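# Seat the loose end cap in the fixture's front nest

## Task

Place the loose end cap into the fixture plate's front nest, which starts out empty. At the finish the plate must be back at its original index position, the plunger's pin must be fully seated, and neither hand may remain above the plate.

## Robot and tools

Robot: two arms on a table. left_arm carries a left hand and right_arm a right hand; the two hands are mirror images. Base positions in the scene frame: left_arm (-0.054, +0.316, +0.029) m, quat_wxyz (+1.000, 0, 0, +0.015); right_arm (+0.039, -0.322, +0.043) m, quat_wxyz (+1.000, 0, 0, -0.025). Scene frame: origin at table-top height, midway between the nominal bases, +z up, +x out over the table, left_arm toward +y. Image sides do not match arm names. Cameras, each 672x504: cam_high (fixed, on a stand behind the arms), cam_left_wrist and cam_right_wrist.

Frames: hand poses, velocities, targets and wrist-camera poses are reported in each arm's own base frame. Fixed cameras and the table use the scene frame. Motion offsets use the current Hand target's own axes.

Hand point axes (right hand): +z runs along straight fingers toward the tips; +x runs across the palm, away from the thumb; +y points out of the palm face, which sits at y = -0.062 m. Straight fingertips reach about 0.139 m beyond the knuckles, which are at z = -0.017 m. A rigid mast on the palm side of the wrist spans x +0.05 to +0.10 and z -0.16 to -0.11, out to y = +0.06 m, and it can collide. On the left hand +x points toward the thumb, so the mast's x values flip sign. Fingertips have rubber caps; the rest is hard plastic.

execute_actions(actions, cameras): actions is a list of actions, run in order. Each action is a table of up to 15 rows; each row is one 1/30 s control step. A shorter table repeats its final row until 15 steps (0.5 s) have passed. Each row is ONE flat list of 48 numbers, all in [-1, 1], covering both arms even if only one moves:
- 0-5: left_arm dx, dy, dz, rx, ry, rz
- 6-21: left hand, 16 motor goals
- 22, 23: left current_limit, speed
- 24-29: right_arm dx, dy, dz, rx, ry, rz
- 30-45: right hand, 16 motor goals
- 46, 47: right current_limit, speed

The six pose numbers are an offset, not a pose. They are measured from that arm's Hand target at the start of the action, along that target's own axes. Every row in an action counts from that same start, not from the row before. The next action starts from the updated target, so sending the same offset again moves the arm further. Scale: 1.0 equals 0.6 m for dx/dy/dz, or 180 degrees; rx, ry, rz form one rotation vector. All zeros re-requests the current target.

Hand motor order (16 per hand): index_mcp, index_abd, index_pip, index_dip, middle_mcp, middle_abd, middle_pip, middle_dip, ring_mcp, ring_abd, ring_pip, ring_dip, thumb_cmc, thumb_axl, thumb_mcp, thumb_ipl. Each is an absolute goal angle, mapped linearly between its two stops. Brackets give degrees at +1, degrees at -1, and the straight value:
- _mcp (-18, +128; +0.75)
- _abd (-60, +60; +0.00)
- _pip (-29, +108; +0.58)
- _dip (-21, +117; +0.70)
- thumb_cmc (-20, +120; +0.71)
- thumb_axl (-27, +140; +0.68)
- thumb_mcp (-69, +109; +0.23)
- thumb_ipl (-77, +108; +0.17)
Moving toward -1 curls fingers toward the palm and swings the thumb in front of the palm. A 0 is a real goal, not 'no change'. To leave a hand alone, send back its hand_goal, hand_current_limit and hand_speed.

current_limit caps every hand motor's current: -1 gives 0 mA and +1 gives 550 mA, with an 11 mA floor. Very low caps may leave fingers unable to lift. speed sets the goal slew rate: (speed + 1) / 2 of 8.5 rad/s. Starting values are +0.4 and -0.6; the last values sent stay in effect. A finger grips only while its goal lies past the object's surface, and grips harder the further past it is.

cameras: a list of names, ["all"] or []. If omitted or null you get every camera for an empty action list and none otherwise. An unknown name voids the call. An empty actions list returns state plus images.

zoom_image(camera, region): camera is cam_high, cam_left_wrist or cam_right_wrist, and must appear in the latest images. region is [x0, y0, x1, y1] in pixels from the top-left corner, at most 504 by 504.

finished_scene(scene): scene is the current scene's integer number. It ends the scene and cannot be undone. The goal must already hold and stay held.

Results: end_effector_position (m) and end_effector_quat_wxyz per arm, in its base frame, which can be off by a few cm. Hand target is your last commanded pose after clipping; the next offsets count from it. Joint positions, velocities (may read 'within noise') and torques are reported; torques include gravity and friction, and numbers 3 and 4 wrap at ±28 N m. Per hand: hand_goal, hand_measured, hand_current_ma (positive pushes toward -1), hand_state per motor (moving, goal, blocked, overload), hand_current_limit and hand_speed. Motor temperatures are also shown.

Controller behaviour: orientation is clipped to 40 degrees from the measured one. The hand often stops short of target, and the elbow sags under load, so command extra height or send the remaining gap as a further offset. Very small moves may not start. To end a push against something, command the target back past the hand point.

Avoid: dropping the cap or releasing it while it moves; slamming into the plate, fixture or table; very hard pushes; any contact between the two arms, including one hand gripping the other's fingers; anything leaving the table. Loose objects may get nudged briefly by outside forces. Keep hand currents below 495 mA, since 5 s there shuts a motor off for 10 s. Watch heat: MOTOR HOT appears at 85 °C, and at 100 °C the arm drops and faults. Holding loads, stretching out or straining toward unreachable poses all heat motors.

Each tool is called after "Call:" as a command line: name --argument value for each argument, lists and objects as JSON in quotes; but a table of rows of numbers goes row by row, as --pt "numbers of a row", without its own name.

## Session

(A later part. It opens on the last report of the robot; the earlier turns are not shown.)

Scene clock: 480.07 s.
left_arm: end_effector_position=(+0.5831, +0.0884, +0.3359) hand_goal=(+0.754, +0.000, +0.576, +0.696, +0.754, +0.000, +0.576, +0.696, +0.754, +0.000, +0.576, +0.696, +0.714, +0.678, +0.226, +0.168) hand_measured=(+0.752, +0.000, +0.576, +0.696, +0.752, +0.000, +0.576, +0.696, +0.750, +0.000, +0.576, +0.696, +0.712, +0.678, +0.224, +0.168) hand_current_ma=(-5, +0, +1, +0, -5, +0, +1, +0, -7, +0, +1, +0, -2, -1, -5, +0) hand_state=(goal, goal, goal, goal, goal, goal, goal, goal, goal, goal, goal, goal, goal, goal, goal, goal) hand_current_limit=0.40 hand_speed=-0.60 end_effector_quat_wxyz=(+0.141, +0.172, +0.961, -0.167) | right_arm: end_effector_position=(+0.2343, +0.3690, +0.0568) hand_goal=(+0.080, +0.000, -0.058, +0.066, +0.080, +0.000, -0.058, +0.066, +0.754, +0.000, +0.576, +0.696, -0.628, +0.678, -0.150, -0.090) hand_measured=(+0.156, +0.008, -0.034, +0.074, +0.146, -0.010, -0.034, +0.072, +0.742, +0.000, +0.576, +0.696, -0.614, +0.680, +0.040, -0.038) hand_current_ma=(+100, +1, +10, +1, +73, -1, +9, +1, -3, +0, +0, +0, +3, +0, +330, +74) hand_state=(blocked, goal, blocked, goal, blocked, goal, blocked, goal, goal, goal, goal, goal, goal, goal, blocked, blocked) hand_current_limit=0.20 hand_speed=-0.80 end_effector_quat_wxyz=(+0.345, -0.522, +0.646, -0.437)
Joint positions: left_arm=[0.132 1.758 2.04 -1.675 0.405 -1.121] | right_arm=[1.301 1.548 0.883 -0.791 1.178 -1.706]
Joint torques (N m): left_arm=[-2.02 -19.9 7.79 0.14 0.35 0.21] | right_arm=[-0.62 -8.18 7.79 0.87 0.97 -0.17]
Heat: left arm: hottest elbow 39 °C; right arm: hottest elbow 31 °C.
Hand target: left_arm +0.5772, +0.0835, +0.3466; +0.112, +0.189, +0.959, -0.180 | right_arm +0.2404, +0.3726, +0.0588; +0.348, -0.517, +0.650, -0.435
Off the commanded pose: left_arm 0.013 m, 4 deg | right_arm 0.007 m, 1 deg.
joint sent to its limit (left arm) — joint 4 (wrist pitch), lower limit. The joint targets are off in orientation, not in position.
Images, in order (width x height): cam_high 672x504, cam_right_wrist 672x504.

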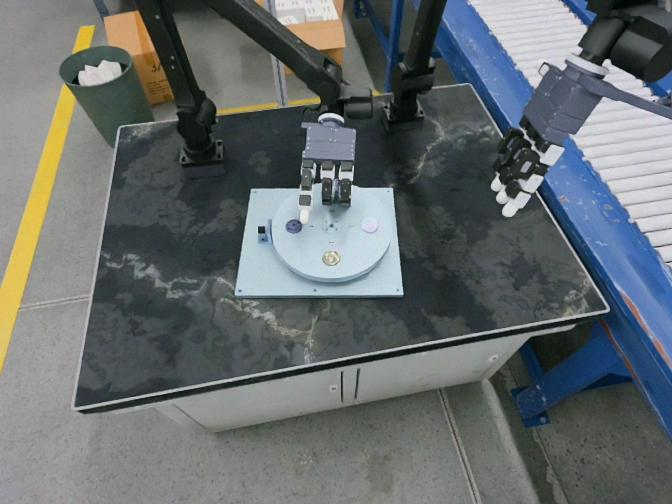

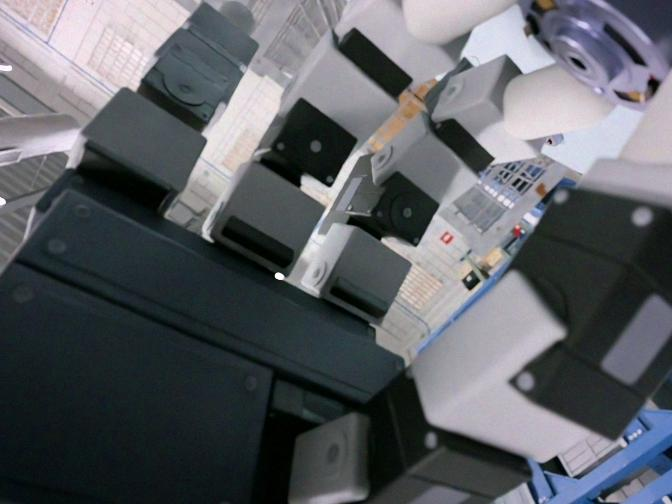

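Call:
execute_actions --actions '[[[0,0,0,0,0,0,0.754,0,0.576,0.696,0.754,0,0.576,0.696,0.754,0,0.576,0.696,0.714,0.678,0.226,0.168,0.4,-0.6,0.019,0.0217,0.0352,0,0,0,0.08,0,-0.058,0.065,0.08,0,-0.058,0.065,0.754,0,0.576,0.696,-0.629,0.678,-0.15,-0.09,0.2,-0.8]]]' --cameras '["cam_high","cam_right_wrist"]'

Call:
zoom_image --camera "cam_high" --region '[290, 160, 370, 220]'

Call:
zoom_image --camera "cam_right_wrist" --region '[400, 0, 672, 200]'

Scene clock: 495.37 s.
left_arm: end_effector_position=(+0.5831, +0.0884, +0.3359) hand_goal=(+0.754, +0.000, +0.576, +0.696, +0.754, +0.000, +0.576, +0.696, +0.754, +0.000, +0.576, +0.696, +0.714, +0.678, +0.226, +0.168) hand_measured=(+0.752, +0.000, +0.576, +0.696, +0.752, +0.000, +0.576, +0.696, +0.750, +0.000, +0.576, +0.696, +0.712, +0.678, +0.224, +0.168) hand_current_ma=(-5, +0, +1, +0, -5, +0, +1, +0, -7, +0, +1, +0, -2, -1, -5, +0) hand_state=(goal, goal, goal, goal, goal, goal, goal, goal, goal, goal, goal, goal, goal, goal, goal, goal) hand_current_limit=0.40 hand_speed=-0.60 end_effector_quat_wxyz=(+0.141, +0.172, +0.961, -0.167) | right_arm: end_effector_position=(+0.2441, +0.3697, +0.0508) hand_goal=(+0.080, +0.000, -0.058, +0.066, +0.080, +0.000, -0.058, +0.066, +0.754, +0.000, +0.576, +0.696, -0.628, +0.678, -0.150, -0.090) hand_measured=(+0.130, +0.002, -0.056, +0.056, +0.118, -0.022, -0.054, +0.060, +0.742, +0.000, +0.576, +0.696, -0.608, +0.680, +0.064, -0.036) hand_current_ma=(+45, +0, +0, -2, +25, -6, +0, -1, -3, +0, +0, +0, +7, +0, +330, +79) hand_state=(blocked, goal, goal, goal, blocked, blocked, goal, goal, goal, goal, goal, goal, blocked, goal, blocked, blocked) hand_current_limit=0.20 hand_speed=-0.80 end_effector_quat_wxyz=(+0.361, -0.518, +0.646, -0.428)
Joint positions: left_arm=[0.132 1.758 2.04 -1.675 0.405 -1.121] | right_arm=[1.278 1.537 0.839 -0.634 1.177 -1.805]
Joint torques (N m): left_arm=[-1.79 -20.07 7.72 0.2 0.33 0.21] | right_arm=[-2.32 -7.18 5.48 1.24 0.75 -0.08]
Heat: left arm: hottest elbow 39 °C; right arm: hottest elbow 30 °C.
Hand target: left_arm +0.5772, +0.0835, +0.3466; +0.112, +0.189, +0.959, -0.180 | right_arm +0.2522, +0.3583, +0.0389; +0.348, -0.517, +0.650, -0.435
Off the commanded pose: left_arm 0.013 m, 4 deg | right_arm 0.018 m, 2 deg.
joint sent to its limit (left arm) — joint 4 (wrist pitch), lower limit. The joint targets are off in orientation, not in position.
Images, in order (width x height): cam_high 672x504, cam_right_wrist 672x504.

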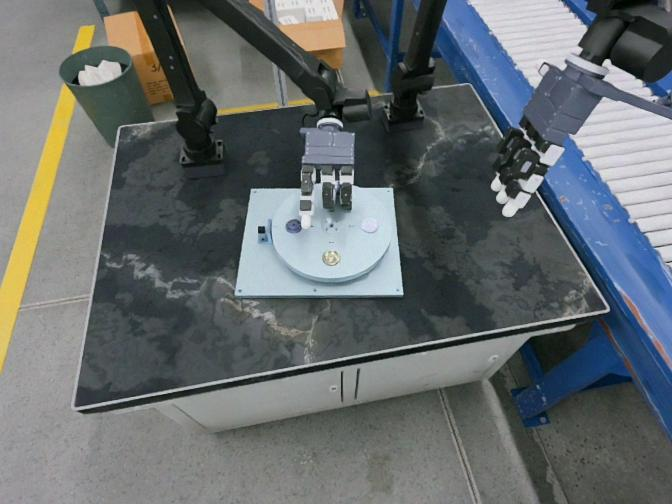

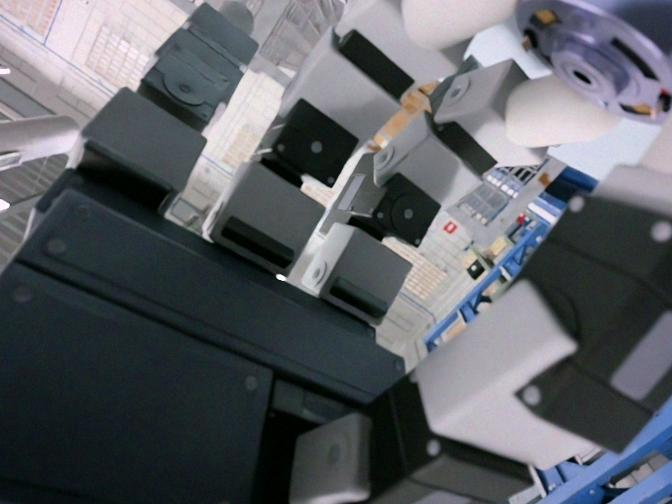

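Scaled by 6.300 from the camera's 672x504 image, which has a finer 960x720 frame.

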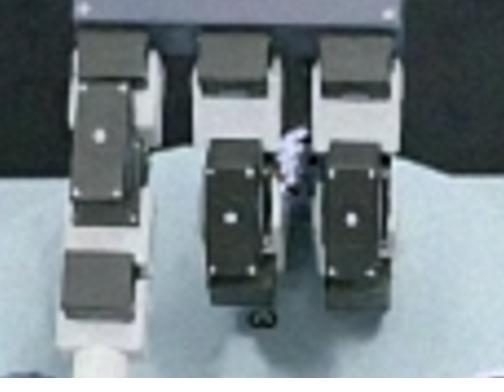

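Scaled by 1.853 from the camera's 672x504 image, which has a finer 960x720 frame.

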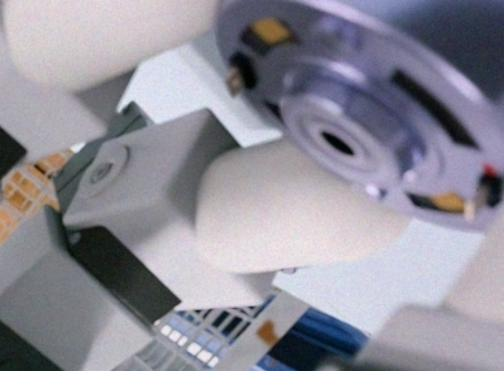

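Call:
execute_actions --actions '[[[0,0,0,0,0,0,0.754,0,0.576,0.696,0.754,0,0.576,0.696,0.754,0,0.576,0.696,0.714,0.678,0.226,0.168,0.4,-0.6,0,-0.048,-0.0194,0,0,0,0.08,0,-0.058,0.065,0.08,0,-0.058,0.065,0.754,0,0.576,0.696,-0.629,0.678,-0.15,-0.09,0.2,-0.8]],[[0,0,0,0,0,0,0.754,0,0.576,0.696,0.754,0,0.576,0.696,0.754,0,0.576,0.696,0.714,0.678,0.226,0.168,0.4,-0.6,0.009,-0.0165,0.0414,0,0,0,0.08,0,-0.058,0.065,0.08,0,-0.058,0.065,0.754,0,0.576,0.696,-0.629,0.678,-0.15,-0.09,0.2,-0.8]]]' --cameras '["cam_high","cam_right_wrist"]'

Call:
zoom_image --camera "cam_high" --region '[290, 150, 370, 210]'

Call:
zoom_image --camera "cam_right_wrist" --region '[400, 0, 672, 200]'

Scene clock: 513.27 s.
left_arm: end_effector_position=(+0.5831, +0.0884, +0.3359) hand_goal=(+0.754, +0.000, +0.576, +0.696, +0.754, +0.000, +0.576, +0.696, +0.754, +0.000, +0.576, +0.696, +0.714, +0.678, +0.226, +0.168) hand_measured=(+0.752, +0.000, +0.576, +0.696, +0.752, +0.000, +0.576, +0.696, +0.750, +0.000, +0.576, +0.696, +0.712, +0.678, +0.224, +0.168) hand_current_ma=(-5, +0, +1, +0, -5, +0, +1, +0, -7, +0, +1, +0, -2, -1, -5, +0) hand_state=(goal, goal, goal, goal, goal, goal, goal, goal, goal, goal, goal, goal, goal, goal, goal, goal) hand_current_limit=0.40 hand_speed=-0.60 end_effector_quat_wxyz=(+0.141, +0.172, +0.961, -0.167) | right_arm: end_effector_position=(+0.2730, +0.3444, +0.0594) hand_goal=(+0.080, +0.000, -0.058, +0.066, +0.080, +0.000, -0.058, +0.066, +0.754, +0.000, +0.576, +0.696, -0.628, +0.678, -0.150, -0.090) hand_measured=(+0.130, +0.014, -0.044, +0.068, +0.118, -0.022, -0.040, +0.070, +0.742, +0.000, +0.576, +0.696, -0.608, +0.680, +0.064, -0.036) hand_current_ma=(+44, +2, +3, +0, +25, -6, +5, +0, -3, +0, +0, +0, +7, +0, +330, +79) hand_state=(blocked, goal, goal, goal, blocked, blocked, goal, goal, goal, goal, goal, goal, blocked, goal, blocked, blocked) hand_current_limit=0.20 hand_speed=-0.80 end_effector_quat_wxyz=(+0.336, -0.525, +0.645, -0.442)
Joint positions: left_arm=[0.132 1.758 2.04 -1.675 0.405 -1.121] | right_arm=[1.186 1.492 0.818 -0.553 1.151 -1.976]
Joint torques (N m): left_arm=[-1.79 -19.84 7.73 0.13 0.35 0.23] | right_arm=[-1.26 -9.41 7.24 1.21 0.87 -0.16]
Heat: left arm: hottest elbow 39 °C; right arm: hottest elbow 29 °C.
Hand target: left_arm +0.5772, +0.0835, +0.3466; +0.112, +0.189, +0.959, -0.180 | right_arm +0.2771, +0.3469, +0.0697; +0.348, -0.517, +0.650, -0.435
Off the commanded pose: left_arm 0.013 m, 4 deg | right_arm 0.011 m, 2 deg.
joint sent to its limit (left arm) — joint 4 (wrist pitch), lower limit. The joint targets are off in orientation, not in position.
Images, in order (width x height): cam_high 672x504, cam_right_wrist 672x504.

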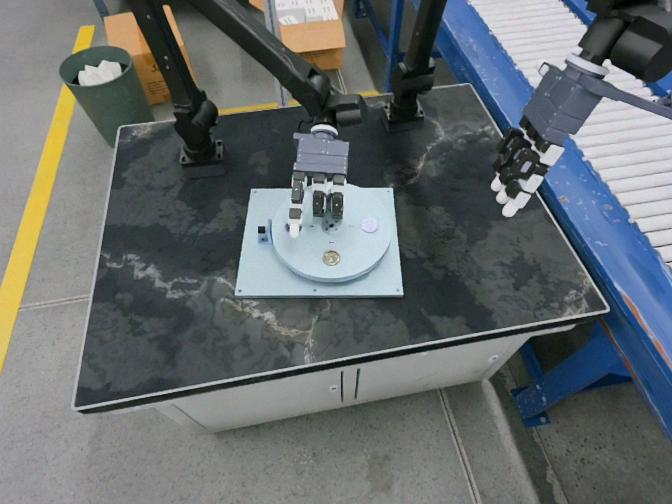

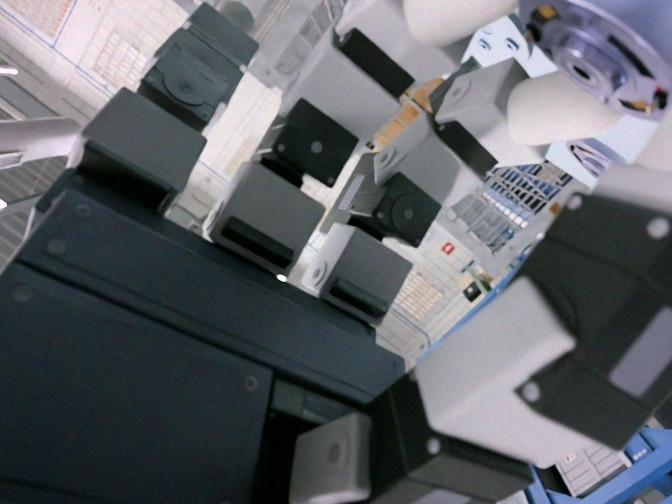

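Scaled by 6.300 from the camera's 672x504 image, which has a finer 960x720 frame.

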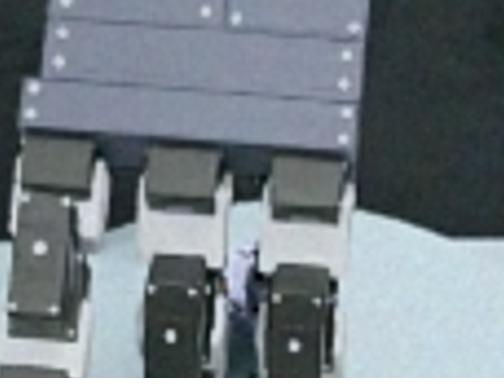

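Scaled by 1.853 from the camera's 672x504 image, which has a finer 960x720 frame.

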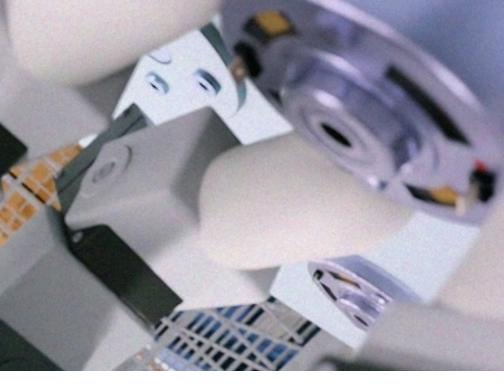

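Call:
execute_actions --actions '[[[0,0,0,0,0,0,0.754,0,0.576,0.696,0.754,0,0.576,0.696,0.754,0,0.576,0.696,0.714,0.678,0.226,0.168,0.4,-0.6,-0.0211,0.0111,-0.0008,0,0,0,0.08,0,-0.058,0.065,0.08,0,-0.058,0.065,0.754,0,0.576,0.696,-0.629,0.678,-0.15,-0.09,0.2,-0.8]]]' --cameras '["cam_high","cam_right_wrist"]'

Call:
zoom_image --camera "cam_high" --region '[290, 150, 370, 210]'

Call:
zoom_image --camera "cam_right_wrist" --region '[400, 0, 672, 200]'

Scene clock: 524.93 s.
left_arm: end_effector_position=(+0.5831, +0.0884, +0.3359) hand_goal=(+0.754, +0.000, +0.576, +0.696, +0.754, +0.000, +0.576, +0.696, +0.754, +0.000, +0.576, +0.696, +0.714, +0.678, +0.226, +0.168) hand_measured=(+0.752, +0.000, +0.576, +0.696, +0.752, +0.000, +0.576, +0.696, +0.750, +0.000, +0.576, +0.696, +0.712, +0.678, +0.224, +0.168) hand_current_ma=(-5, +0, +1, +0, -5, +0, +1, +0, -7, +0, +1, +0, -2, -1, -5, +0) hand_state=(goal, goal, goal, goal, goal, goal, goal, goal, goal, goal, goal, goal, goal, goal, goal, goal) hand_current_limit=0.40 hand_speed=-0.60 end_effector_quat_wxyz=(+0.141, +0.172, +0.961, -0.167) | right_arm: end_effector_position=(+0.2729, +0.3444, +0.0565) hand_goal=(+0.080, +0.000, -0.058, +0.066, +0.080, +0.000, -0.058, +0.066, +0.754, +0.000, +0.576, +0.696, -0.628, +0.678, -0.150, -0.090) hand_measured=(+0.130, +0.014, -0.044, +0.068, +0.118, -0.022, -0.040, +0.070, +0.742, +0.000, +0.576, +0.696, -0.608, +0.680, +0.064, -0.036) hand_current_ma=(+44, +2, +3, +0, +25, -6, +5, +0, -3, +0, +0, +0, +7, +0, +330, +79) hand_state=(blocked, goal, goal, goal, blocked, blocked, goal, goal, goal, goal, goal, goal, blocked, goal, blocked, blocked) hand_current_limit=0.20 hand_speed=-0.80 end_effector_quat_wxyz=(+0.335, -0.525, +0.646, -0.442)
Joint positions: left_arm=[0.132 1.758 2.04 -1.675 0.405 -1.121] | right_arm=[1.186 1.5 0.818 -0.553 1.151 -1.969]
Joint torques (N m): left_arm=[-1.85 -19.72 7.76 0.14 0.34 0.21] | right_arm=[0.38 -6.71 9.92 0.75 0.97 0.04]
Heat: left arm: hottest elbow 39 °C; right arm: hottest elbow 29 °C.
Hand target: left_arm +0.5772, +0.0835, +0.3466; +0.112, +0.189, +0.959, -0.180 | right_arm +0.2771, +0.3599, +0.0637; +0.348, -0.517, +0.650, -0.435
Off the commanded pose: left_arm 0.013 m, 4 deg | right_arm 0.018 m, 2 deg.
joint sent to its limit (left arm) — joint 4 (wrist pitch), lower limit. The joint targets are off in orientation, not in position.
Images, in order (width x height): cam_high 672x504, cam_right_wrist 672x504.

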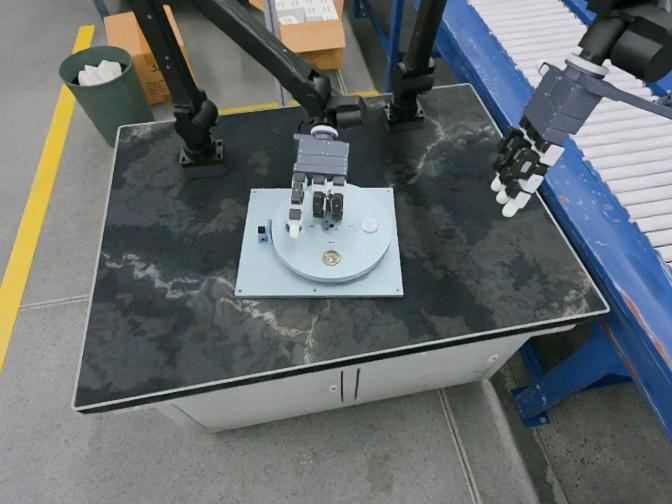

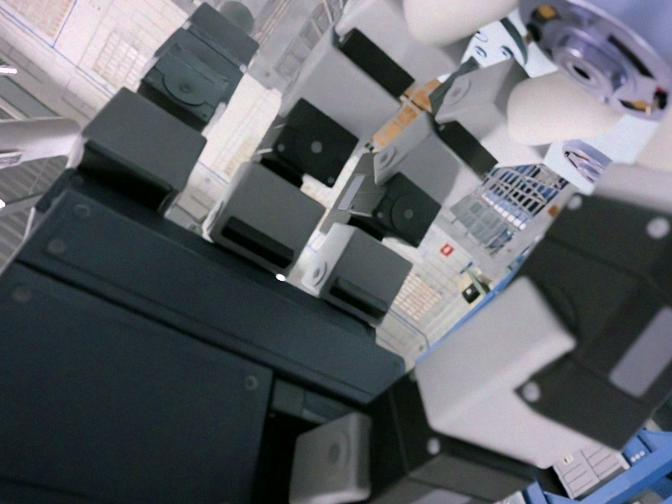

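Scaled by 6.300 from the camera's 672x504 image, which has a finer 960x720 frame.

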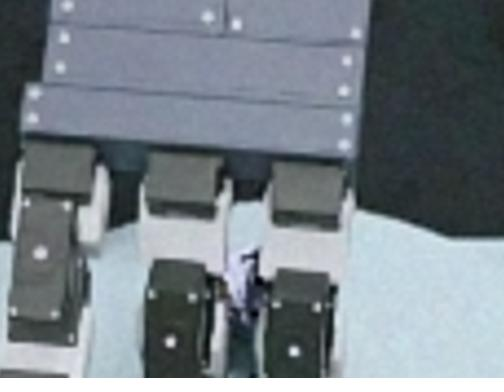

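Scaled by 1.853 from the camera's 672x504 image, which has a finer 960x720 frame.

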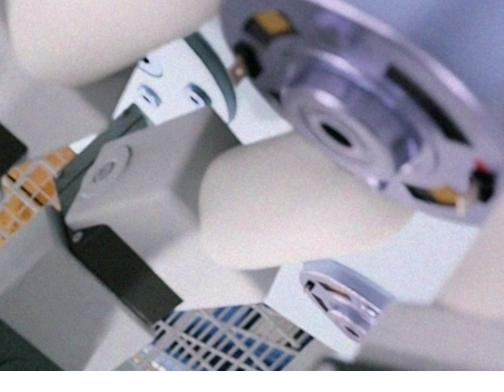

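Call:
execute_actions --actions '[[[0,0,0,0,0,0,0.754,0,0.576,0.696,0.754,0,0.576,0.696,0.754,0,0.576,0.696,0.714,0.678,0.226,0.168,0.4,-0.6,-0.013,0.001,-0.003,0,0,0,0.08,0,-0.058,0.065,0.08,0,-0.058,0.065,0.754,0,0.576,0.696,-0.629,0.678,-0.15,-0.09,0.2,-0.8]]]' --cameras '["cam_high","cam_right_wrist"]'

Call:
zoom_image --camera "cam_high" --region '[290, 150, 370, 210]'

Call:
zoom_image --camera "cam_right_wrist" --region '[400, 0, 672, 200]'

Scene clock: 539.53 s.
left_arm: end_effector_position=(+0.5831, +0.0884, +0.3359) hand_goal=(+0.754, +0.000, +0.576, +0.696, +0.754, +0.000, +0.576, +0.696, +0.754, +0.000, +0.576, +0.696, +0.714, +0.678, +0.226, +0.168) hand_measured=(+0.752, +0.000, +0.576, +0.696, +0.752, +0.000, +0.576, +0.696, +0.750, +0.000, +0.576, +0.696, +0.712, +0.678, +0.224, +0.168) hand_current_ma=(-5, +0, +1, +0, -5, +0, +1, +0, -7, +0, +1, +0, -2, -1, -5, +0) hand_state=(goal, goal, goal, goal, goal, goal, goal, goal, goal, goal, goal, goal, goal, goal, goal, goal) hand_current_limit=0.40 hand_speed=-0.60 end_effector_quat_wxyz=(+0.141, +0.172, +0.961, -0.167) | right_arm: end_effector_position=(+0.2737, +0.3451, +0.0541) hand_goal=(+0.080, +0.000, -0.058, +0.066, +0.080, +0.000, -0.058, +0.066, +0.754, +0.000, +0.576, +0.696, -0.628, +0.678, -0.150, -0.090) hand_measured=(+0.130, +0.012, -0.048, +0.064, +0.118, -0.022, -0.040, +0.070, +0.742, +0.000, +0.576, +0.696, -0.610, +0.680, +0.064, -0.036) hand_current_ma=(+44, +2, +2, +0, +25, -6, +5, +0, -3, +0, +0, +0, +6, +0, +330, +79) hand_state=(blocked, goal, goal, goal, blocked, blocked, goal, goal, goal, goal, goal, goal, goal, goal, blocked, blocked) hand_current_limit=0.20 hand_speed=-0.80 end_effector_quat_wxyz=(+0.334, -0.524, +0.646, -0.445)
Joint positions: left_arm=[0.132 1.758 2.04 -1.675 0.405 -1.121] | right_arm=[1.186 1.511 0.823 -0.558 1.156 -1.96]
Joint torques (N m): left_arm=[-2.2 -19.9 7.73 0.09 0.34 0.23] | right_arm=[0.56 -6.65 11.28 0.32 0.87 0.11]
Heat: left arm: hottest elbow 39 °C; right arm: hottest elbow 31 °C.
Hand target: left_arm +0.5772, +0.0835, +0.3466; +0.112, +0.189, +0.959, -0.180 | right_arm +0.2770, +0.3680, +0.0638; +0.348, -0.517, +0.650, -0.435
Off the commanded pose: left_arm 0.013 m, 4 deg | right_arm 0.025 m, 2 deg.
joint sent to its limit (left arm) — joint 4 (wrist pitch), lower limit. The joint targets are off in orientation, not in position.
Images, in order (width x height): cam_high 672x504, cam_right_wrist 672x504.

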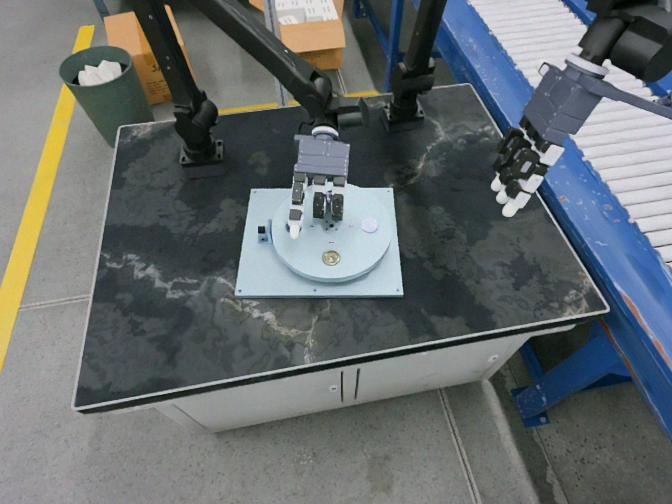

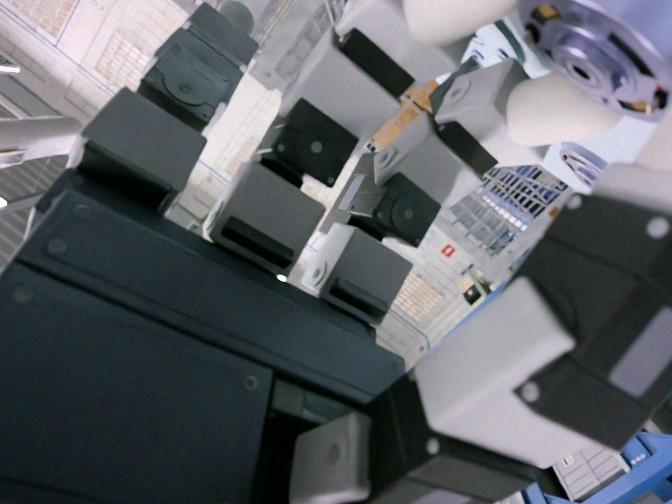

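Scaled by 6.300 from the camera's 672x504 image, which has a finer 960x720 frame.

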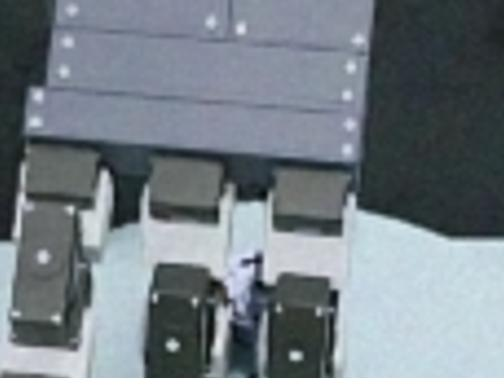

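Scaled by 1.853 from the camera's 672x504 image, which has a finer 960x720 frame.

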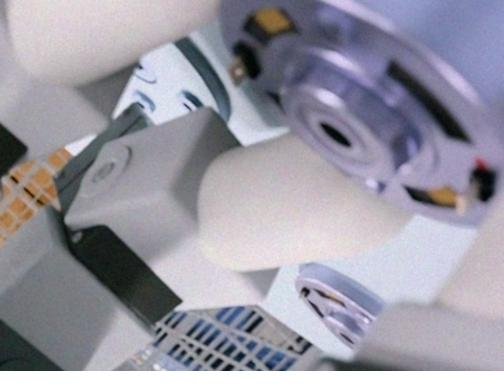

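Call:
execute_actions --actions '[[[0,0,0,0,0,0,0.754,0,0.576,0.696,0.754,0,0.576,0.696,0.754,0,0.576,0.696,0.714,0.678,0.226,0.168,0.4,-0.6,-0.008,-0.0155,-0.008,0,0,0,0.08,0,-0.058,0.065,0.08,0,-0.058,0.065,0.754,0,0.576,0.696,-0.629,0.678,-0.15,-0.09,0.2,-0.8]]]' --cameras '["cam_high","cam_right_wrist"]'

Call:
zoom_image --camera "cam_high" --region '[290, 150, 370, 210]'

Scene clock: 545.07 s.
left_arm: end_effector_position=(+0.5831, +0.0884, +0.3359) hand_goal=(+0.754, +0.000, +0.576, +0.696, +0.754, +0.000, +0.576, +0.696, +0.754, +0.000, +0.576, +0.696, +0.714, +0.678, +0.226, +0.168) hand_measured=(+0.752, +0.000, +0.576, +0.696, +0.752, +0.000, +0.576, +0.696, +0.750, +0.000, +0.576, +0.696, +0.712, +0.678, +0.224, +0.168) hand_current_ma=(-5, +0, +1, +0, -5, +0, +1, +0, -7, +0, +1, +0, -2, -1, -5, +0) hand_state=(goal, goal, goal, goal, goal, goal, goal, goal, goal, goal, goal, goal, goal, goal, goal, goal) hand_current_limit=0.40 hand_speed=-0.60 end_effector_quat_wxyz=(+0.141, +0.172, +0.961, -0.167) | right_arm: end_effector_position=(+0.2738, +0.3512, +0.0615) hand_goal=(+0.080, +0.000, -0.058, +0.066, +0.080, +0.000, -0.058, +0.066, +0.754, +0.000, +0.576, +0.696, -0.628, +0.678, -0.150, -0.090) hand_measured=(+0.130, +0.012, -0.044, +0.068, +0.118, -0.022, -0.040, +0.070, +0.742, +0.000, +0.576, +0.696, -0.610, +0.680, +0.064, -0.036) hand_current_ma=(+44, +2, +3, +0, +25, -6, +6, +0, -3, +0, +0, +0, +6, +0, +330, +79) hand_state=(blocked, goal, goal, goal, blocked, blocked, goal, goal, goal, goal, goal, goal, goal, goal, blocked, blocked) hand_current_limit=0.20 hand_speed=-0.80 end_effector_quat_wxyz=(+0.334, -0.523, +0.646, -0.444)
Joint positions: left_arm=[0.132 1.758 2.04 -1.675 0.405 -1.121] | right_arm=[1.191 1.512 0.849 -0.596 1.156 -1.945]
Joint torques (N m): left_arm=[-1.96 -19.96 7.72 0.2 0.37 0.22] | right_arm=[0.97 -7.06 11.38 0.23 0.91 0.01]
Heat: left arm: hottest elbow 39 °C; right arm: hottest elbow 31 °C.
Hand target: left_arm +0.5772, +0.0835, +0.3466; +0.112, +0.189, +0.959, -0.180 | right_arm +0.2772, +0.3728, +0.0742; +0.348, -0.517, +0.650, -0.435
Off the commanded pose: left_arm 0.013 m, 4 deg | right_arm 0.025 m, 2 deg.
joint sent to its limit (left arm) — joint 4 (wrist pitch), lower limit. The joint targets are off in orientation, not in position.
Images, in order (width x height): cam_high 672x504, cam_right_wrist 672x504.

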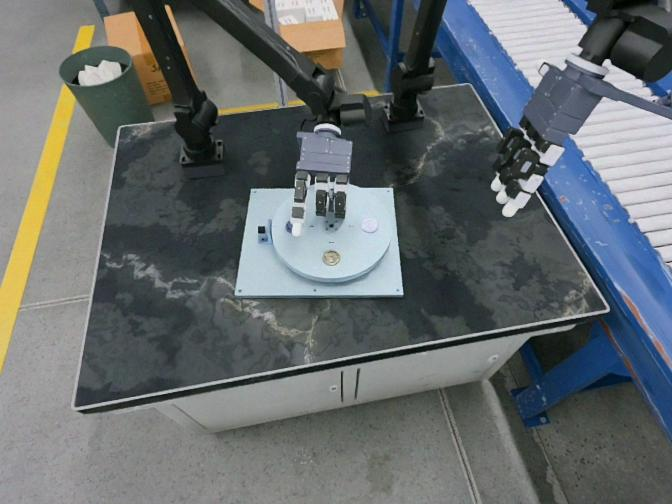

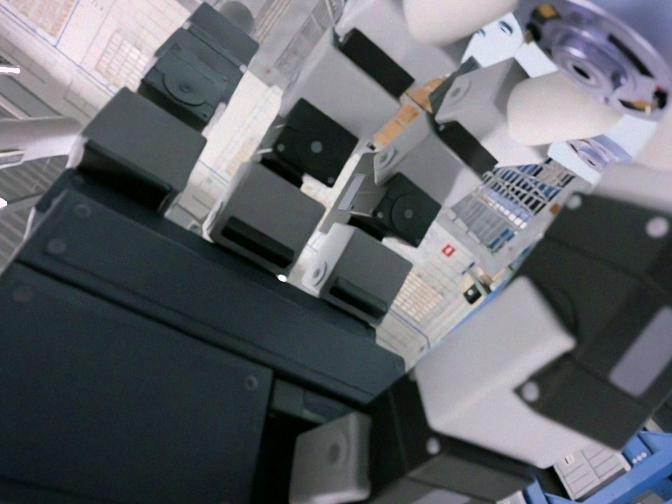

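Scaled by 6.300 from the camera's 672x504 image, which has a finer 960x720 frame.

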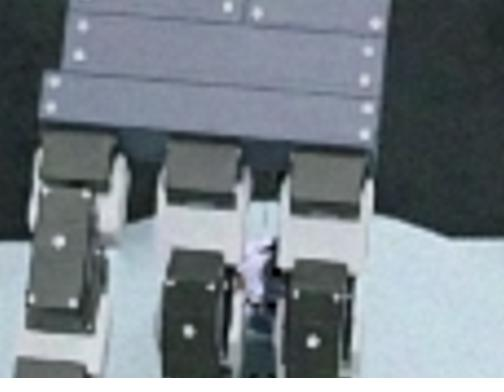

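Call:
execute_actions --actions '[[[0,0,0,0,0,0,0.754,0,0.576,0.696,0.754,0,0.576,0.696,0.754,0,0.576,0.696,0.714,0.678,0.226,0.168,0.4,-0.6,0.0216,0.0055,0.0133,0,0,0,0.08,0,-0.058,0.065,0.08,0,-0.058,0.065,0.754,0,0.576,0.696,-0.629,0.678,-0.15,-0.09,0.2,-0.8]]]' --cameras '["cam_high","cam_right_wrist"]'

Call:
zoom_image --camera "cam_high" --region '[290, 150, 370, 210]'

Call:
zoom_image --camera "cam_right_wrist" --region '[400, 0, 672, 200]'

Scene clock: 552.37 s.
left_arm: end_effector_position=(+0.5831, +0.0884, +0.3359) hand_goal=(+0.754, +0.000, +0.576, +0.696, +0.754, +0.000, +0.576, +0.696, +0.754, +0.000, +0.576, +0.696, +0.714, +0.678, +0.226, +0.168) hand_measured=(+0.752, +0.000, +0.576, +0.696, +0.752, +0.000, +0.576, +0.696, +0.750, +0.000, +0.576, +0.696, +0.712, +0.678, +0.224, +0.168) hand_current_ma=(-5, +0, +1, +0, -5, +0, +1, +0, -7, +0, +1, +0, -2, -1, -5, +0) hand_state=(goal, goal, goal, goal, goal, goal, goal, goal, goal, goal, goal, goal, goal, goal, goal, goal) hand_current_limit=0.40 hand_speed=-0.60 end_effector_quat_wxyz=(+0.141, +0.172, +0.961, -0.167) | right_arm: end_effector_position=(+0.2755, +0.3573, +0.0629) hand_goal=(+0.080, +0.000, -0.058, +0.066, +0.080, +0.000, -0.058, +0.066, +0.754, +0.000, +0.576, +0.696, -0.628, +0.678, -0.150, -0.090) hand_measured=(+0.130, +0.012, -0.044, +0.068, +0.118, -0.022, -0.040, +0.070, +0.742, +0.000, +0.576, +0.696, -0.610, +0.680, +0.064, -0.036) hand_current_ma=(+44, +2, +3, +0, +25, -6, +6, +0, -3, +0, +0, +0, +6, +0, +330, +79) hand_state=(blocked, goal, goal, goal, blocked, blocked, goal, goal, goal, goal, goal, goal, goal, goal, blocked, blocked) hand_current_limit=0.20 hand_speed=-0.80 end_effector_quat_wxyz=(+0.342, -0.523, +0.646, -0.438)
Joint positions: left_arm=[0.132 1.758 2.04 -1.675 0.405 -1.121] | right_arm=[1.191 1.512 0.849 -0.559 1.152 -1.969]
Joint torques (N m): left_arm=[-2.02 -19.78 7.76 0.12 0.35 0.21] | right_arm=[-0.91 -8.41 7.45 1.28 0.86 -0.12]
Heat: left arm: hottest elbow 39 °C; right arm: hottest elbow 31 °C.
Hand target: left_arm +0.5772, +0.0835, +0.3466; +0.112, +0.189, +0.959, -0.180 | right_arm +0.2802, +0.3588, +0.0681; +0.348, -0.517, +0.650, -0.435
Off the commanded pose: left_arm 0.013 m, 4 deg | right_arm 0.007 m, 1 deg.
joint sent to its limit (left arm) — joint 4 (wrist pitch), lower limit. The joint targets are off in orientation, not in position.
Images, in order (width x height): cam_high 672x504, cam_right_wrist 672x504.

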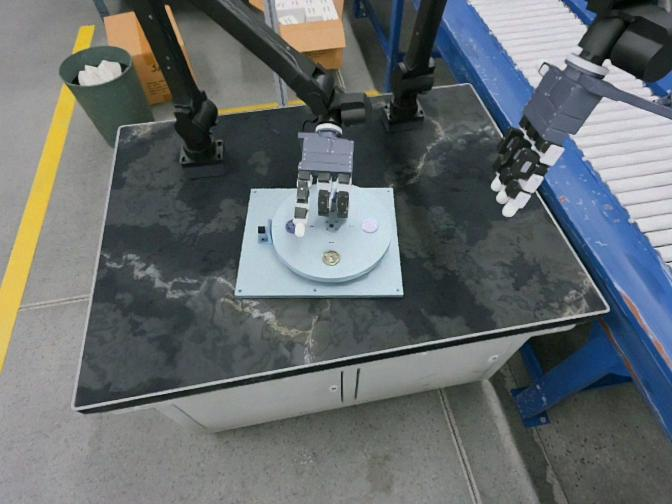

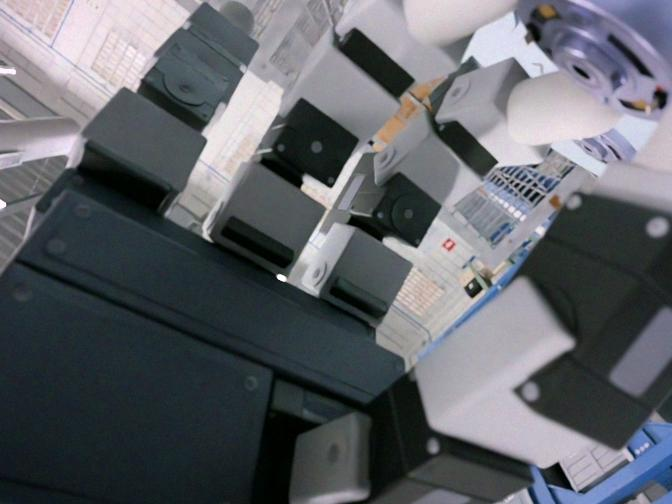

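Scaled by 6.300 from the camera's 672x504 image, which has a finer 960x720 frame.

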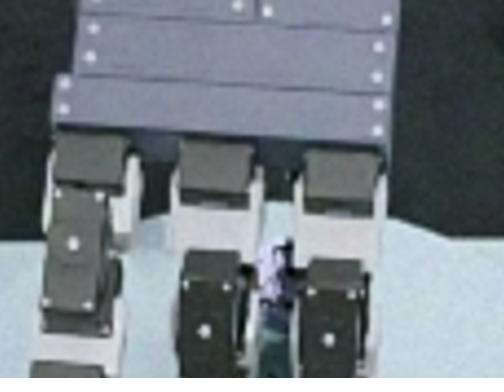

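Scaled by 1.853 from the camera's 672x504 image, which has a finer 960x720 frame.

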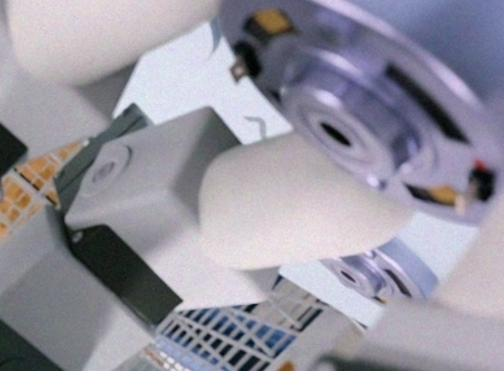

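Call:
execute_actions --actions '[[[0,0,0,0,0,0,0.754,0,0.576,0.696,0.754,0,0.576,0.696,0.754,0,0.576,0.696,0.714,0.678,0.226,0.168,0.4,-0.6,0.0139,0.0037,0.0087,0,0,0,0.08,0,-0.058,0.065,0.08,0,-0.058,0.065,0.754,0,0.576,0.696,-0.629,0.678,-0.15,-0.09,0.2,-0.8]]]' --cameras '["cam_high","cam_right_wrist"]'

Call:
zoom_image --camera "cam_high" --region '[290, 150, 370, 210]'

Scene clock: 559.70 s.
left_arm: end_effector_position=(+0.5831, +0.0884, +0.3359) hand_goal=(+0.754, +0.000, +0.576, +0.696, +0.754, +0.000, +0.576, +0.696, +0.754, +0.000, +0.576, +0.696, +0.714, +0.678, +0.226, +0.168) hand_measured=(+0.752, +0.000, +0.576, +0.696, +0.752, +0.000, +0.576, +0.696, +0.750, +0.000, +0.576, +0.696, +0.712, +0.678, +0.224, +0.168) hand_current_ma=(-5, +0, +1, +0, -5, +0, +1, +0, -7, +0, +1, +0, -2, -1, -5, +0) hand_state=(goal, goal, goal, goal, goal, goal, goal, goal, goal, goal, goal, goal, goal, goal, goal, goal) hand_current_limit=0.40 hand_speed=-0.60 end_effector_quat_wxyz=(+0.141, +0.172, +0.961, -0.167) | right_arm: end_effector_position=(+0.2764, +0.3495, +0.0548) hand_goal=(+0.080, +0.000, -0.058, +0.066, +0.080, +0.000, -0.058, +0.066, +0.754, +0.000, +0.576, +0.696, -0.628, +0.678, -0.150, -0.090) hand_measured=(+0.130, +0.012, -0.044, +0.068, +0.118, -0.022, -0.040, +0.070, +0.742, +0.000, +0.576, +0.696, -0.610, +0.680, +0.064, -0.036) hand_current_ma=(+42, +2, +3, +0, +25, -6, +6, +0, -3, +0, +0, +0, +6, +0, +330, +79) hand_state=(blocked, goal, goal, goal, blocked, blocked, goal, goal, goal, goal, goal, goal, goal, goal, blocked, blocked) hand_current_limit=0.20 hand_speed=-0.80 end_effector_quat_wxyz=(+0.339, -0.527, +0.644, -0.440)
Joint positions: left_arm=[0.132 1.758 2.04 -1.675 0.405 -1.121] | right_arm=[1.181 1.51 0.82 -0.513 1.147 -1.999]
Joint torques (N m): left_arm=[-1.96 -19.78 7.68 0.14 0.34 0.23] | right_arm=[-1.14 -9.41 7.09 1.22 0.85 -0.14]
Heat: left arm: hottest elbow 39 °C; right arm: hottest elbow 31 °C.
Hand target: left_arm +0.5772, +0.0835, +0.3466; +0.112, +0.189, +0.959, -0.180 | right_arm +0.2823, +0.3499, +0.0642; +0.348, -0.517, +0.650, -0.435
Off the commanded pose: left_arm 0.013 m, 4 deg | right_arm 0.011 m, 2 deg.
joint sent to its limit (left arm) — joint 4 (wrist pitch), lower limit. The joint targets are off in orientation, not in position.
Images, in order (width x height): cam_high 672x504, cam_right_wrist 672x504.

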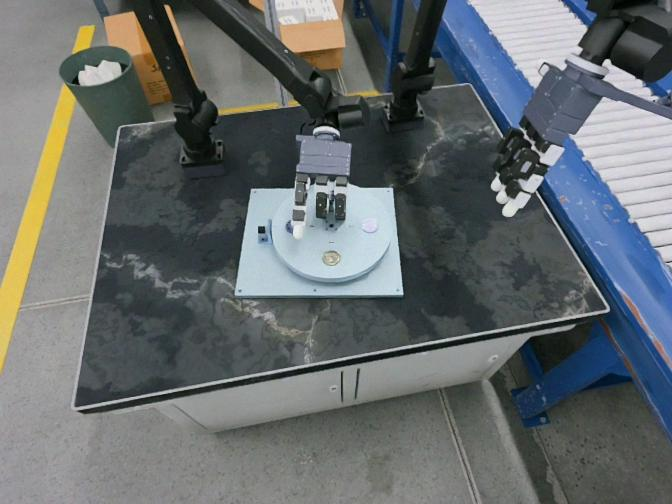

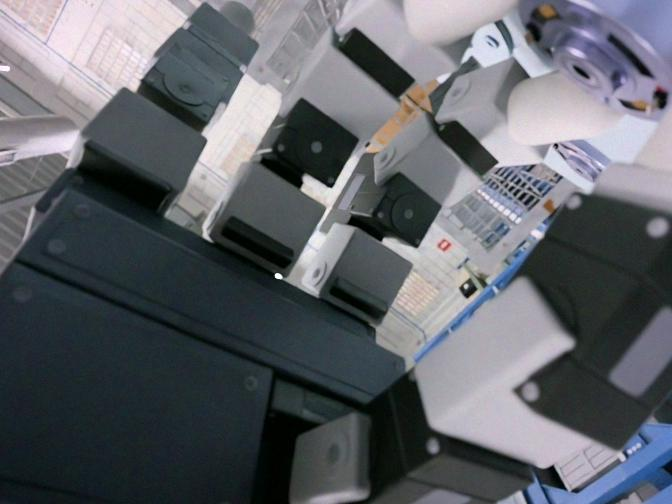

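Scaled by 6.300 from the camera's 672x504 image, which has a finer 960x720 frame.

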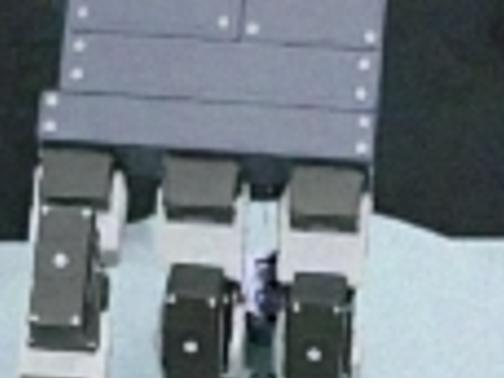

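Call:
execute_actions --actions '[[[0,0,0,0,0,0,0.754,0,0.576,0.696,0.754,0,0.576,0.696,0.754,0,0.576,0.696,0.714,0.678,0.226,0.168,0.4,-0.6,0,0.0108,0.0044,0,0,0,0.08,0,-0.058,0.065,0.08,0,-0.058,0.065,0.754,0,0.576,0.696,-0.629,0.678,-0.15,-0.09,0.2,-0.8]]]' --cameras '["cam_high","cam_right_wrist"]'

Call:
zoom_image --camera "cam_high" --region '[290, 150, 370, 210]'

Call:
zoom_image --camera "cam_right_wrist" --region '[400, 0, 672, 200]'

Scene clock: 565.87 s.
left_arm: end_effector_position=(+0.5831, +0.0884, +0.3359) hand_goal=(+0.754, +0.000, +0.576, +0.696, +0.754, +0.000, +0.576, +0.696, +0.754, +0.000, +0.576, +0.696, +0.714, +0.678, +0.226, +0.168) hand_measured=(+0.752, +0.000, +0.576, +0.696, +0.752, +0.000, +0.576, +0.696, +0.750, +0.000, +0.576, +0.696, +0.712, +0.678, +0.224, +0.168) hand_current_ma=(-5, +0, +1, +0, -5, +0, +1, +0, -7, +0, +1, +0, -2, -1, -5, +0) hand_state=(goal, goal, goal, goal, goal, goal, goal, goal, goal, goal, goal, goal, goal, goal, goal, goal) hand_current_limit=0.40 hand_speed=-0.60 end_effector_quat_wxyz=(+0.141, +0.172, +0.961, -0.167) | right_arm: end_effector_position=(+0.2768, +0.3497, +0.0538) hand_goal=(+0.080, +0.000, -0.058, +0.066, +0.080, +0.000, -0.058, +0.066, +0.754, +0.000, +0.576, +0.696, -0.628, +0.678, -0.150, -0.090) hand_measured=(+0.130, +0.010, -0.046, +0.064, +0.118, -0.022, -0.040, +0.070, +0.742, +0.000, +0.576, +0.696, -0.610, +0.680, +0.064, -0.036) hand_current_ma=(+42, +1, +3, +0, +25, -6, +6, +0, -3, +0, +0, +0, +6, +0, +330, +79) hand_state=(blocked, goal, goal, goal, blocked, blocked, goal, goal, goal, goal, goal, goal, goal, goal, blocked, blocked) hand_current_limit=0.20 hand_speed=-0.80 end_effector_quat_wxyz=(+0.341, -0.526, +0.643, -0.439)
Joint positions: left_arm=[0.132 1.758 2.04 -1.675 0.405 -1.121] | right_arm=[1.181 1.51 0.815 -0.496 1.148 -2.008]
Joint torques (N m): left_arm=[-1.73 -19.9 7.73 0.14 0.34 0.22] | right_arm=[-0.79 -8.35 6.91 1.39 0.85 -0.08]
Heat: left arm: hottest elbow 39 °C; right arm: hottest elbow 31 °C.
Hand target: left_arm +0.5772, +0.0835, +0.3466; +0.112, +0.189, +0.959, -0.180 | right_arm +0.2822, +0.3498, +0.0571; +0.348, -0.517, +0.650, -0.435
Off the commanded pose: left_arm 0.013 m, 4 deg | right_arm 0.006 m, 2 deg.
joint sent to its limit (left arm) — joint 4 (wrist pitch), lower limit. The joint targets are off in orientation, not in position.
Images, in order (width x height): cam_high 672x504, cam_right_wrist 672x504.

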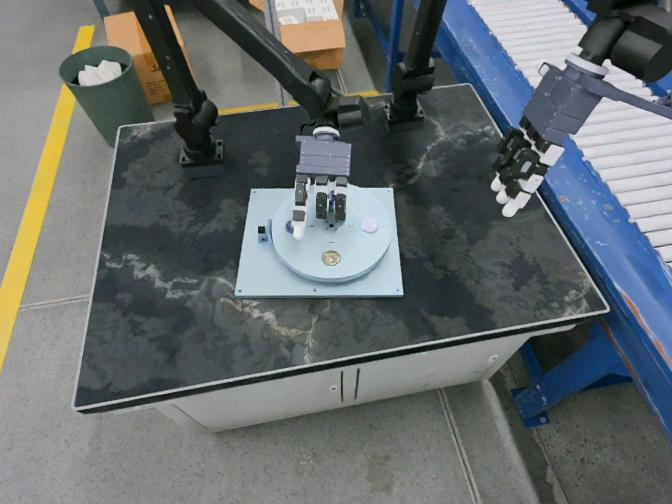

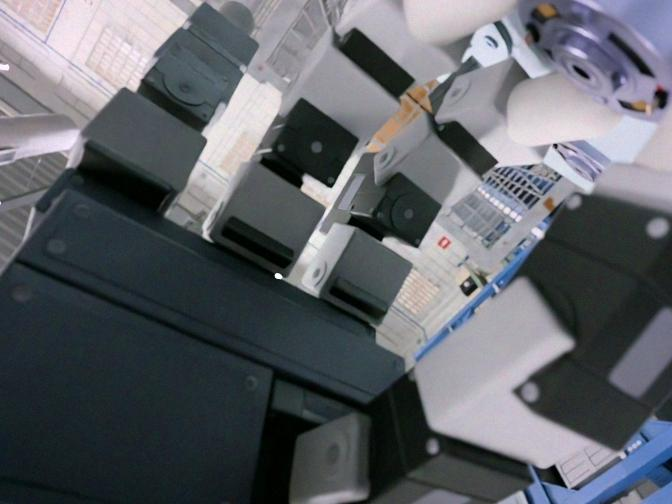

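Scaled by 6.300 from the camera's 672x504 image, which has a finer 960x720 frame.

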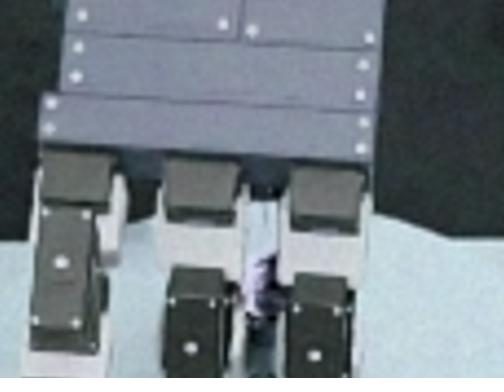

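Scaled by 1.853 from the camera's 672x504 image, which has a finer 960x720 frame.

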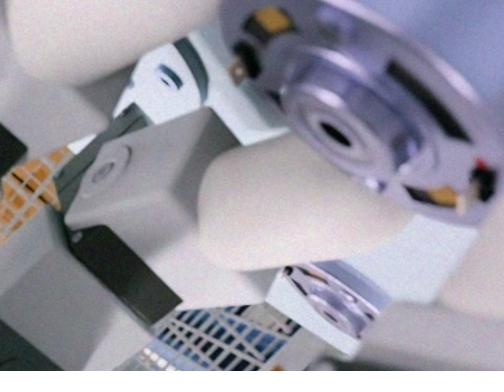

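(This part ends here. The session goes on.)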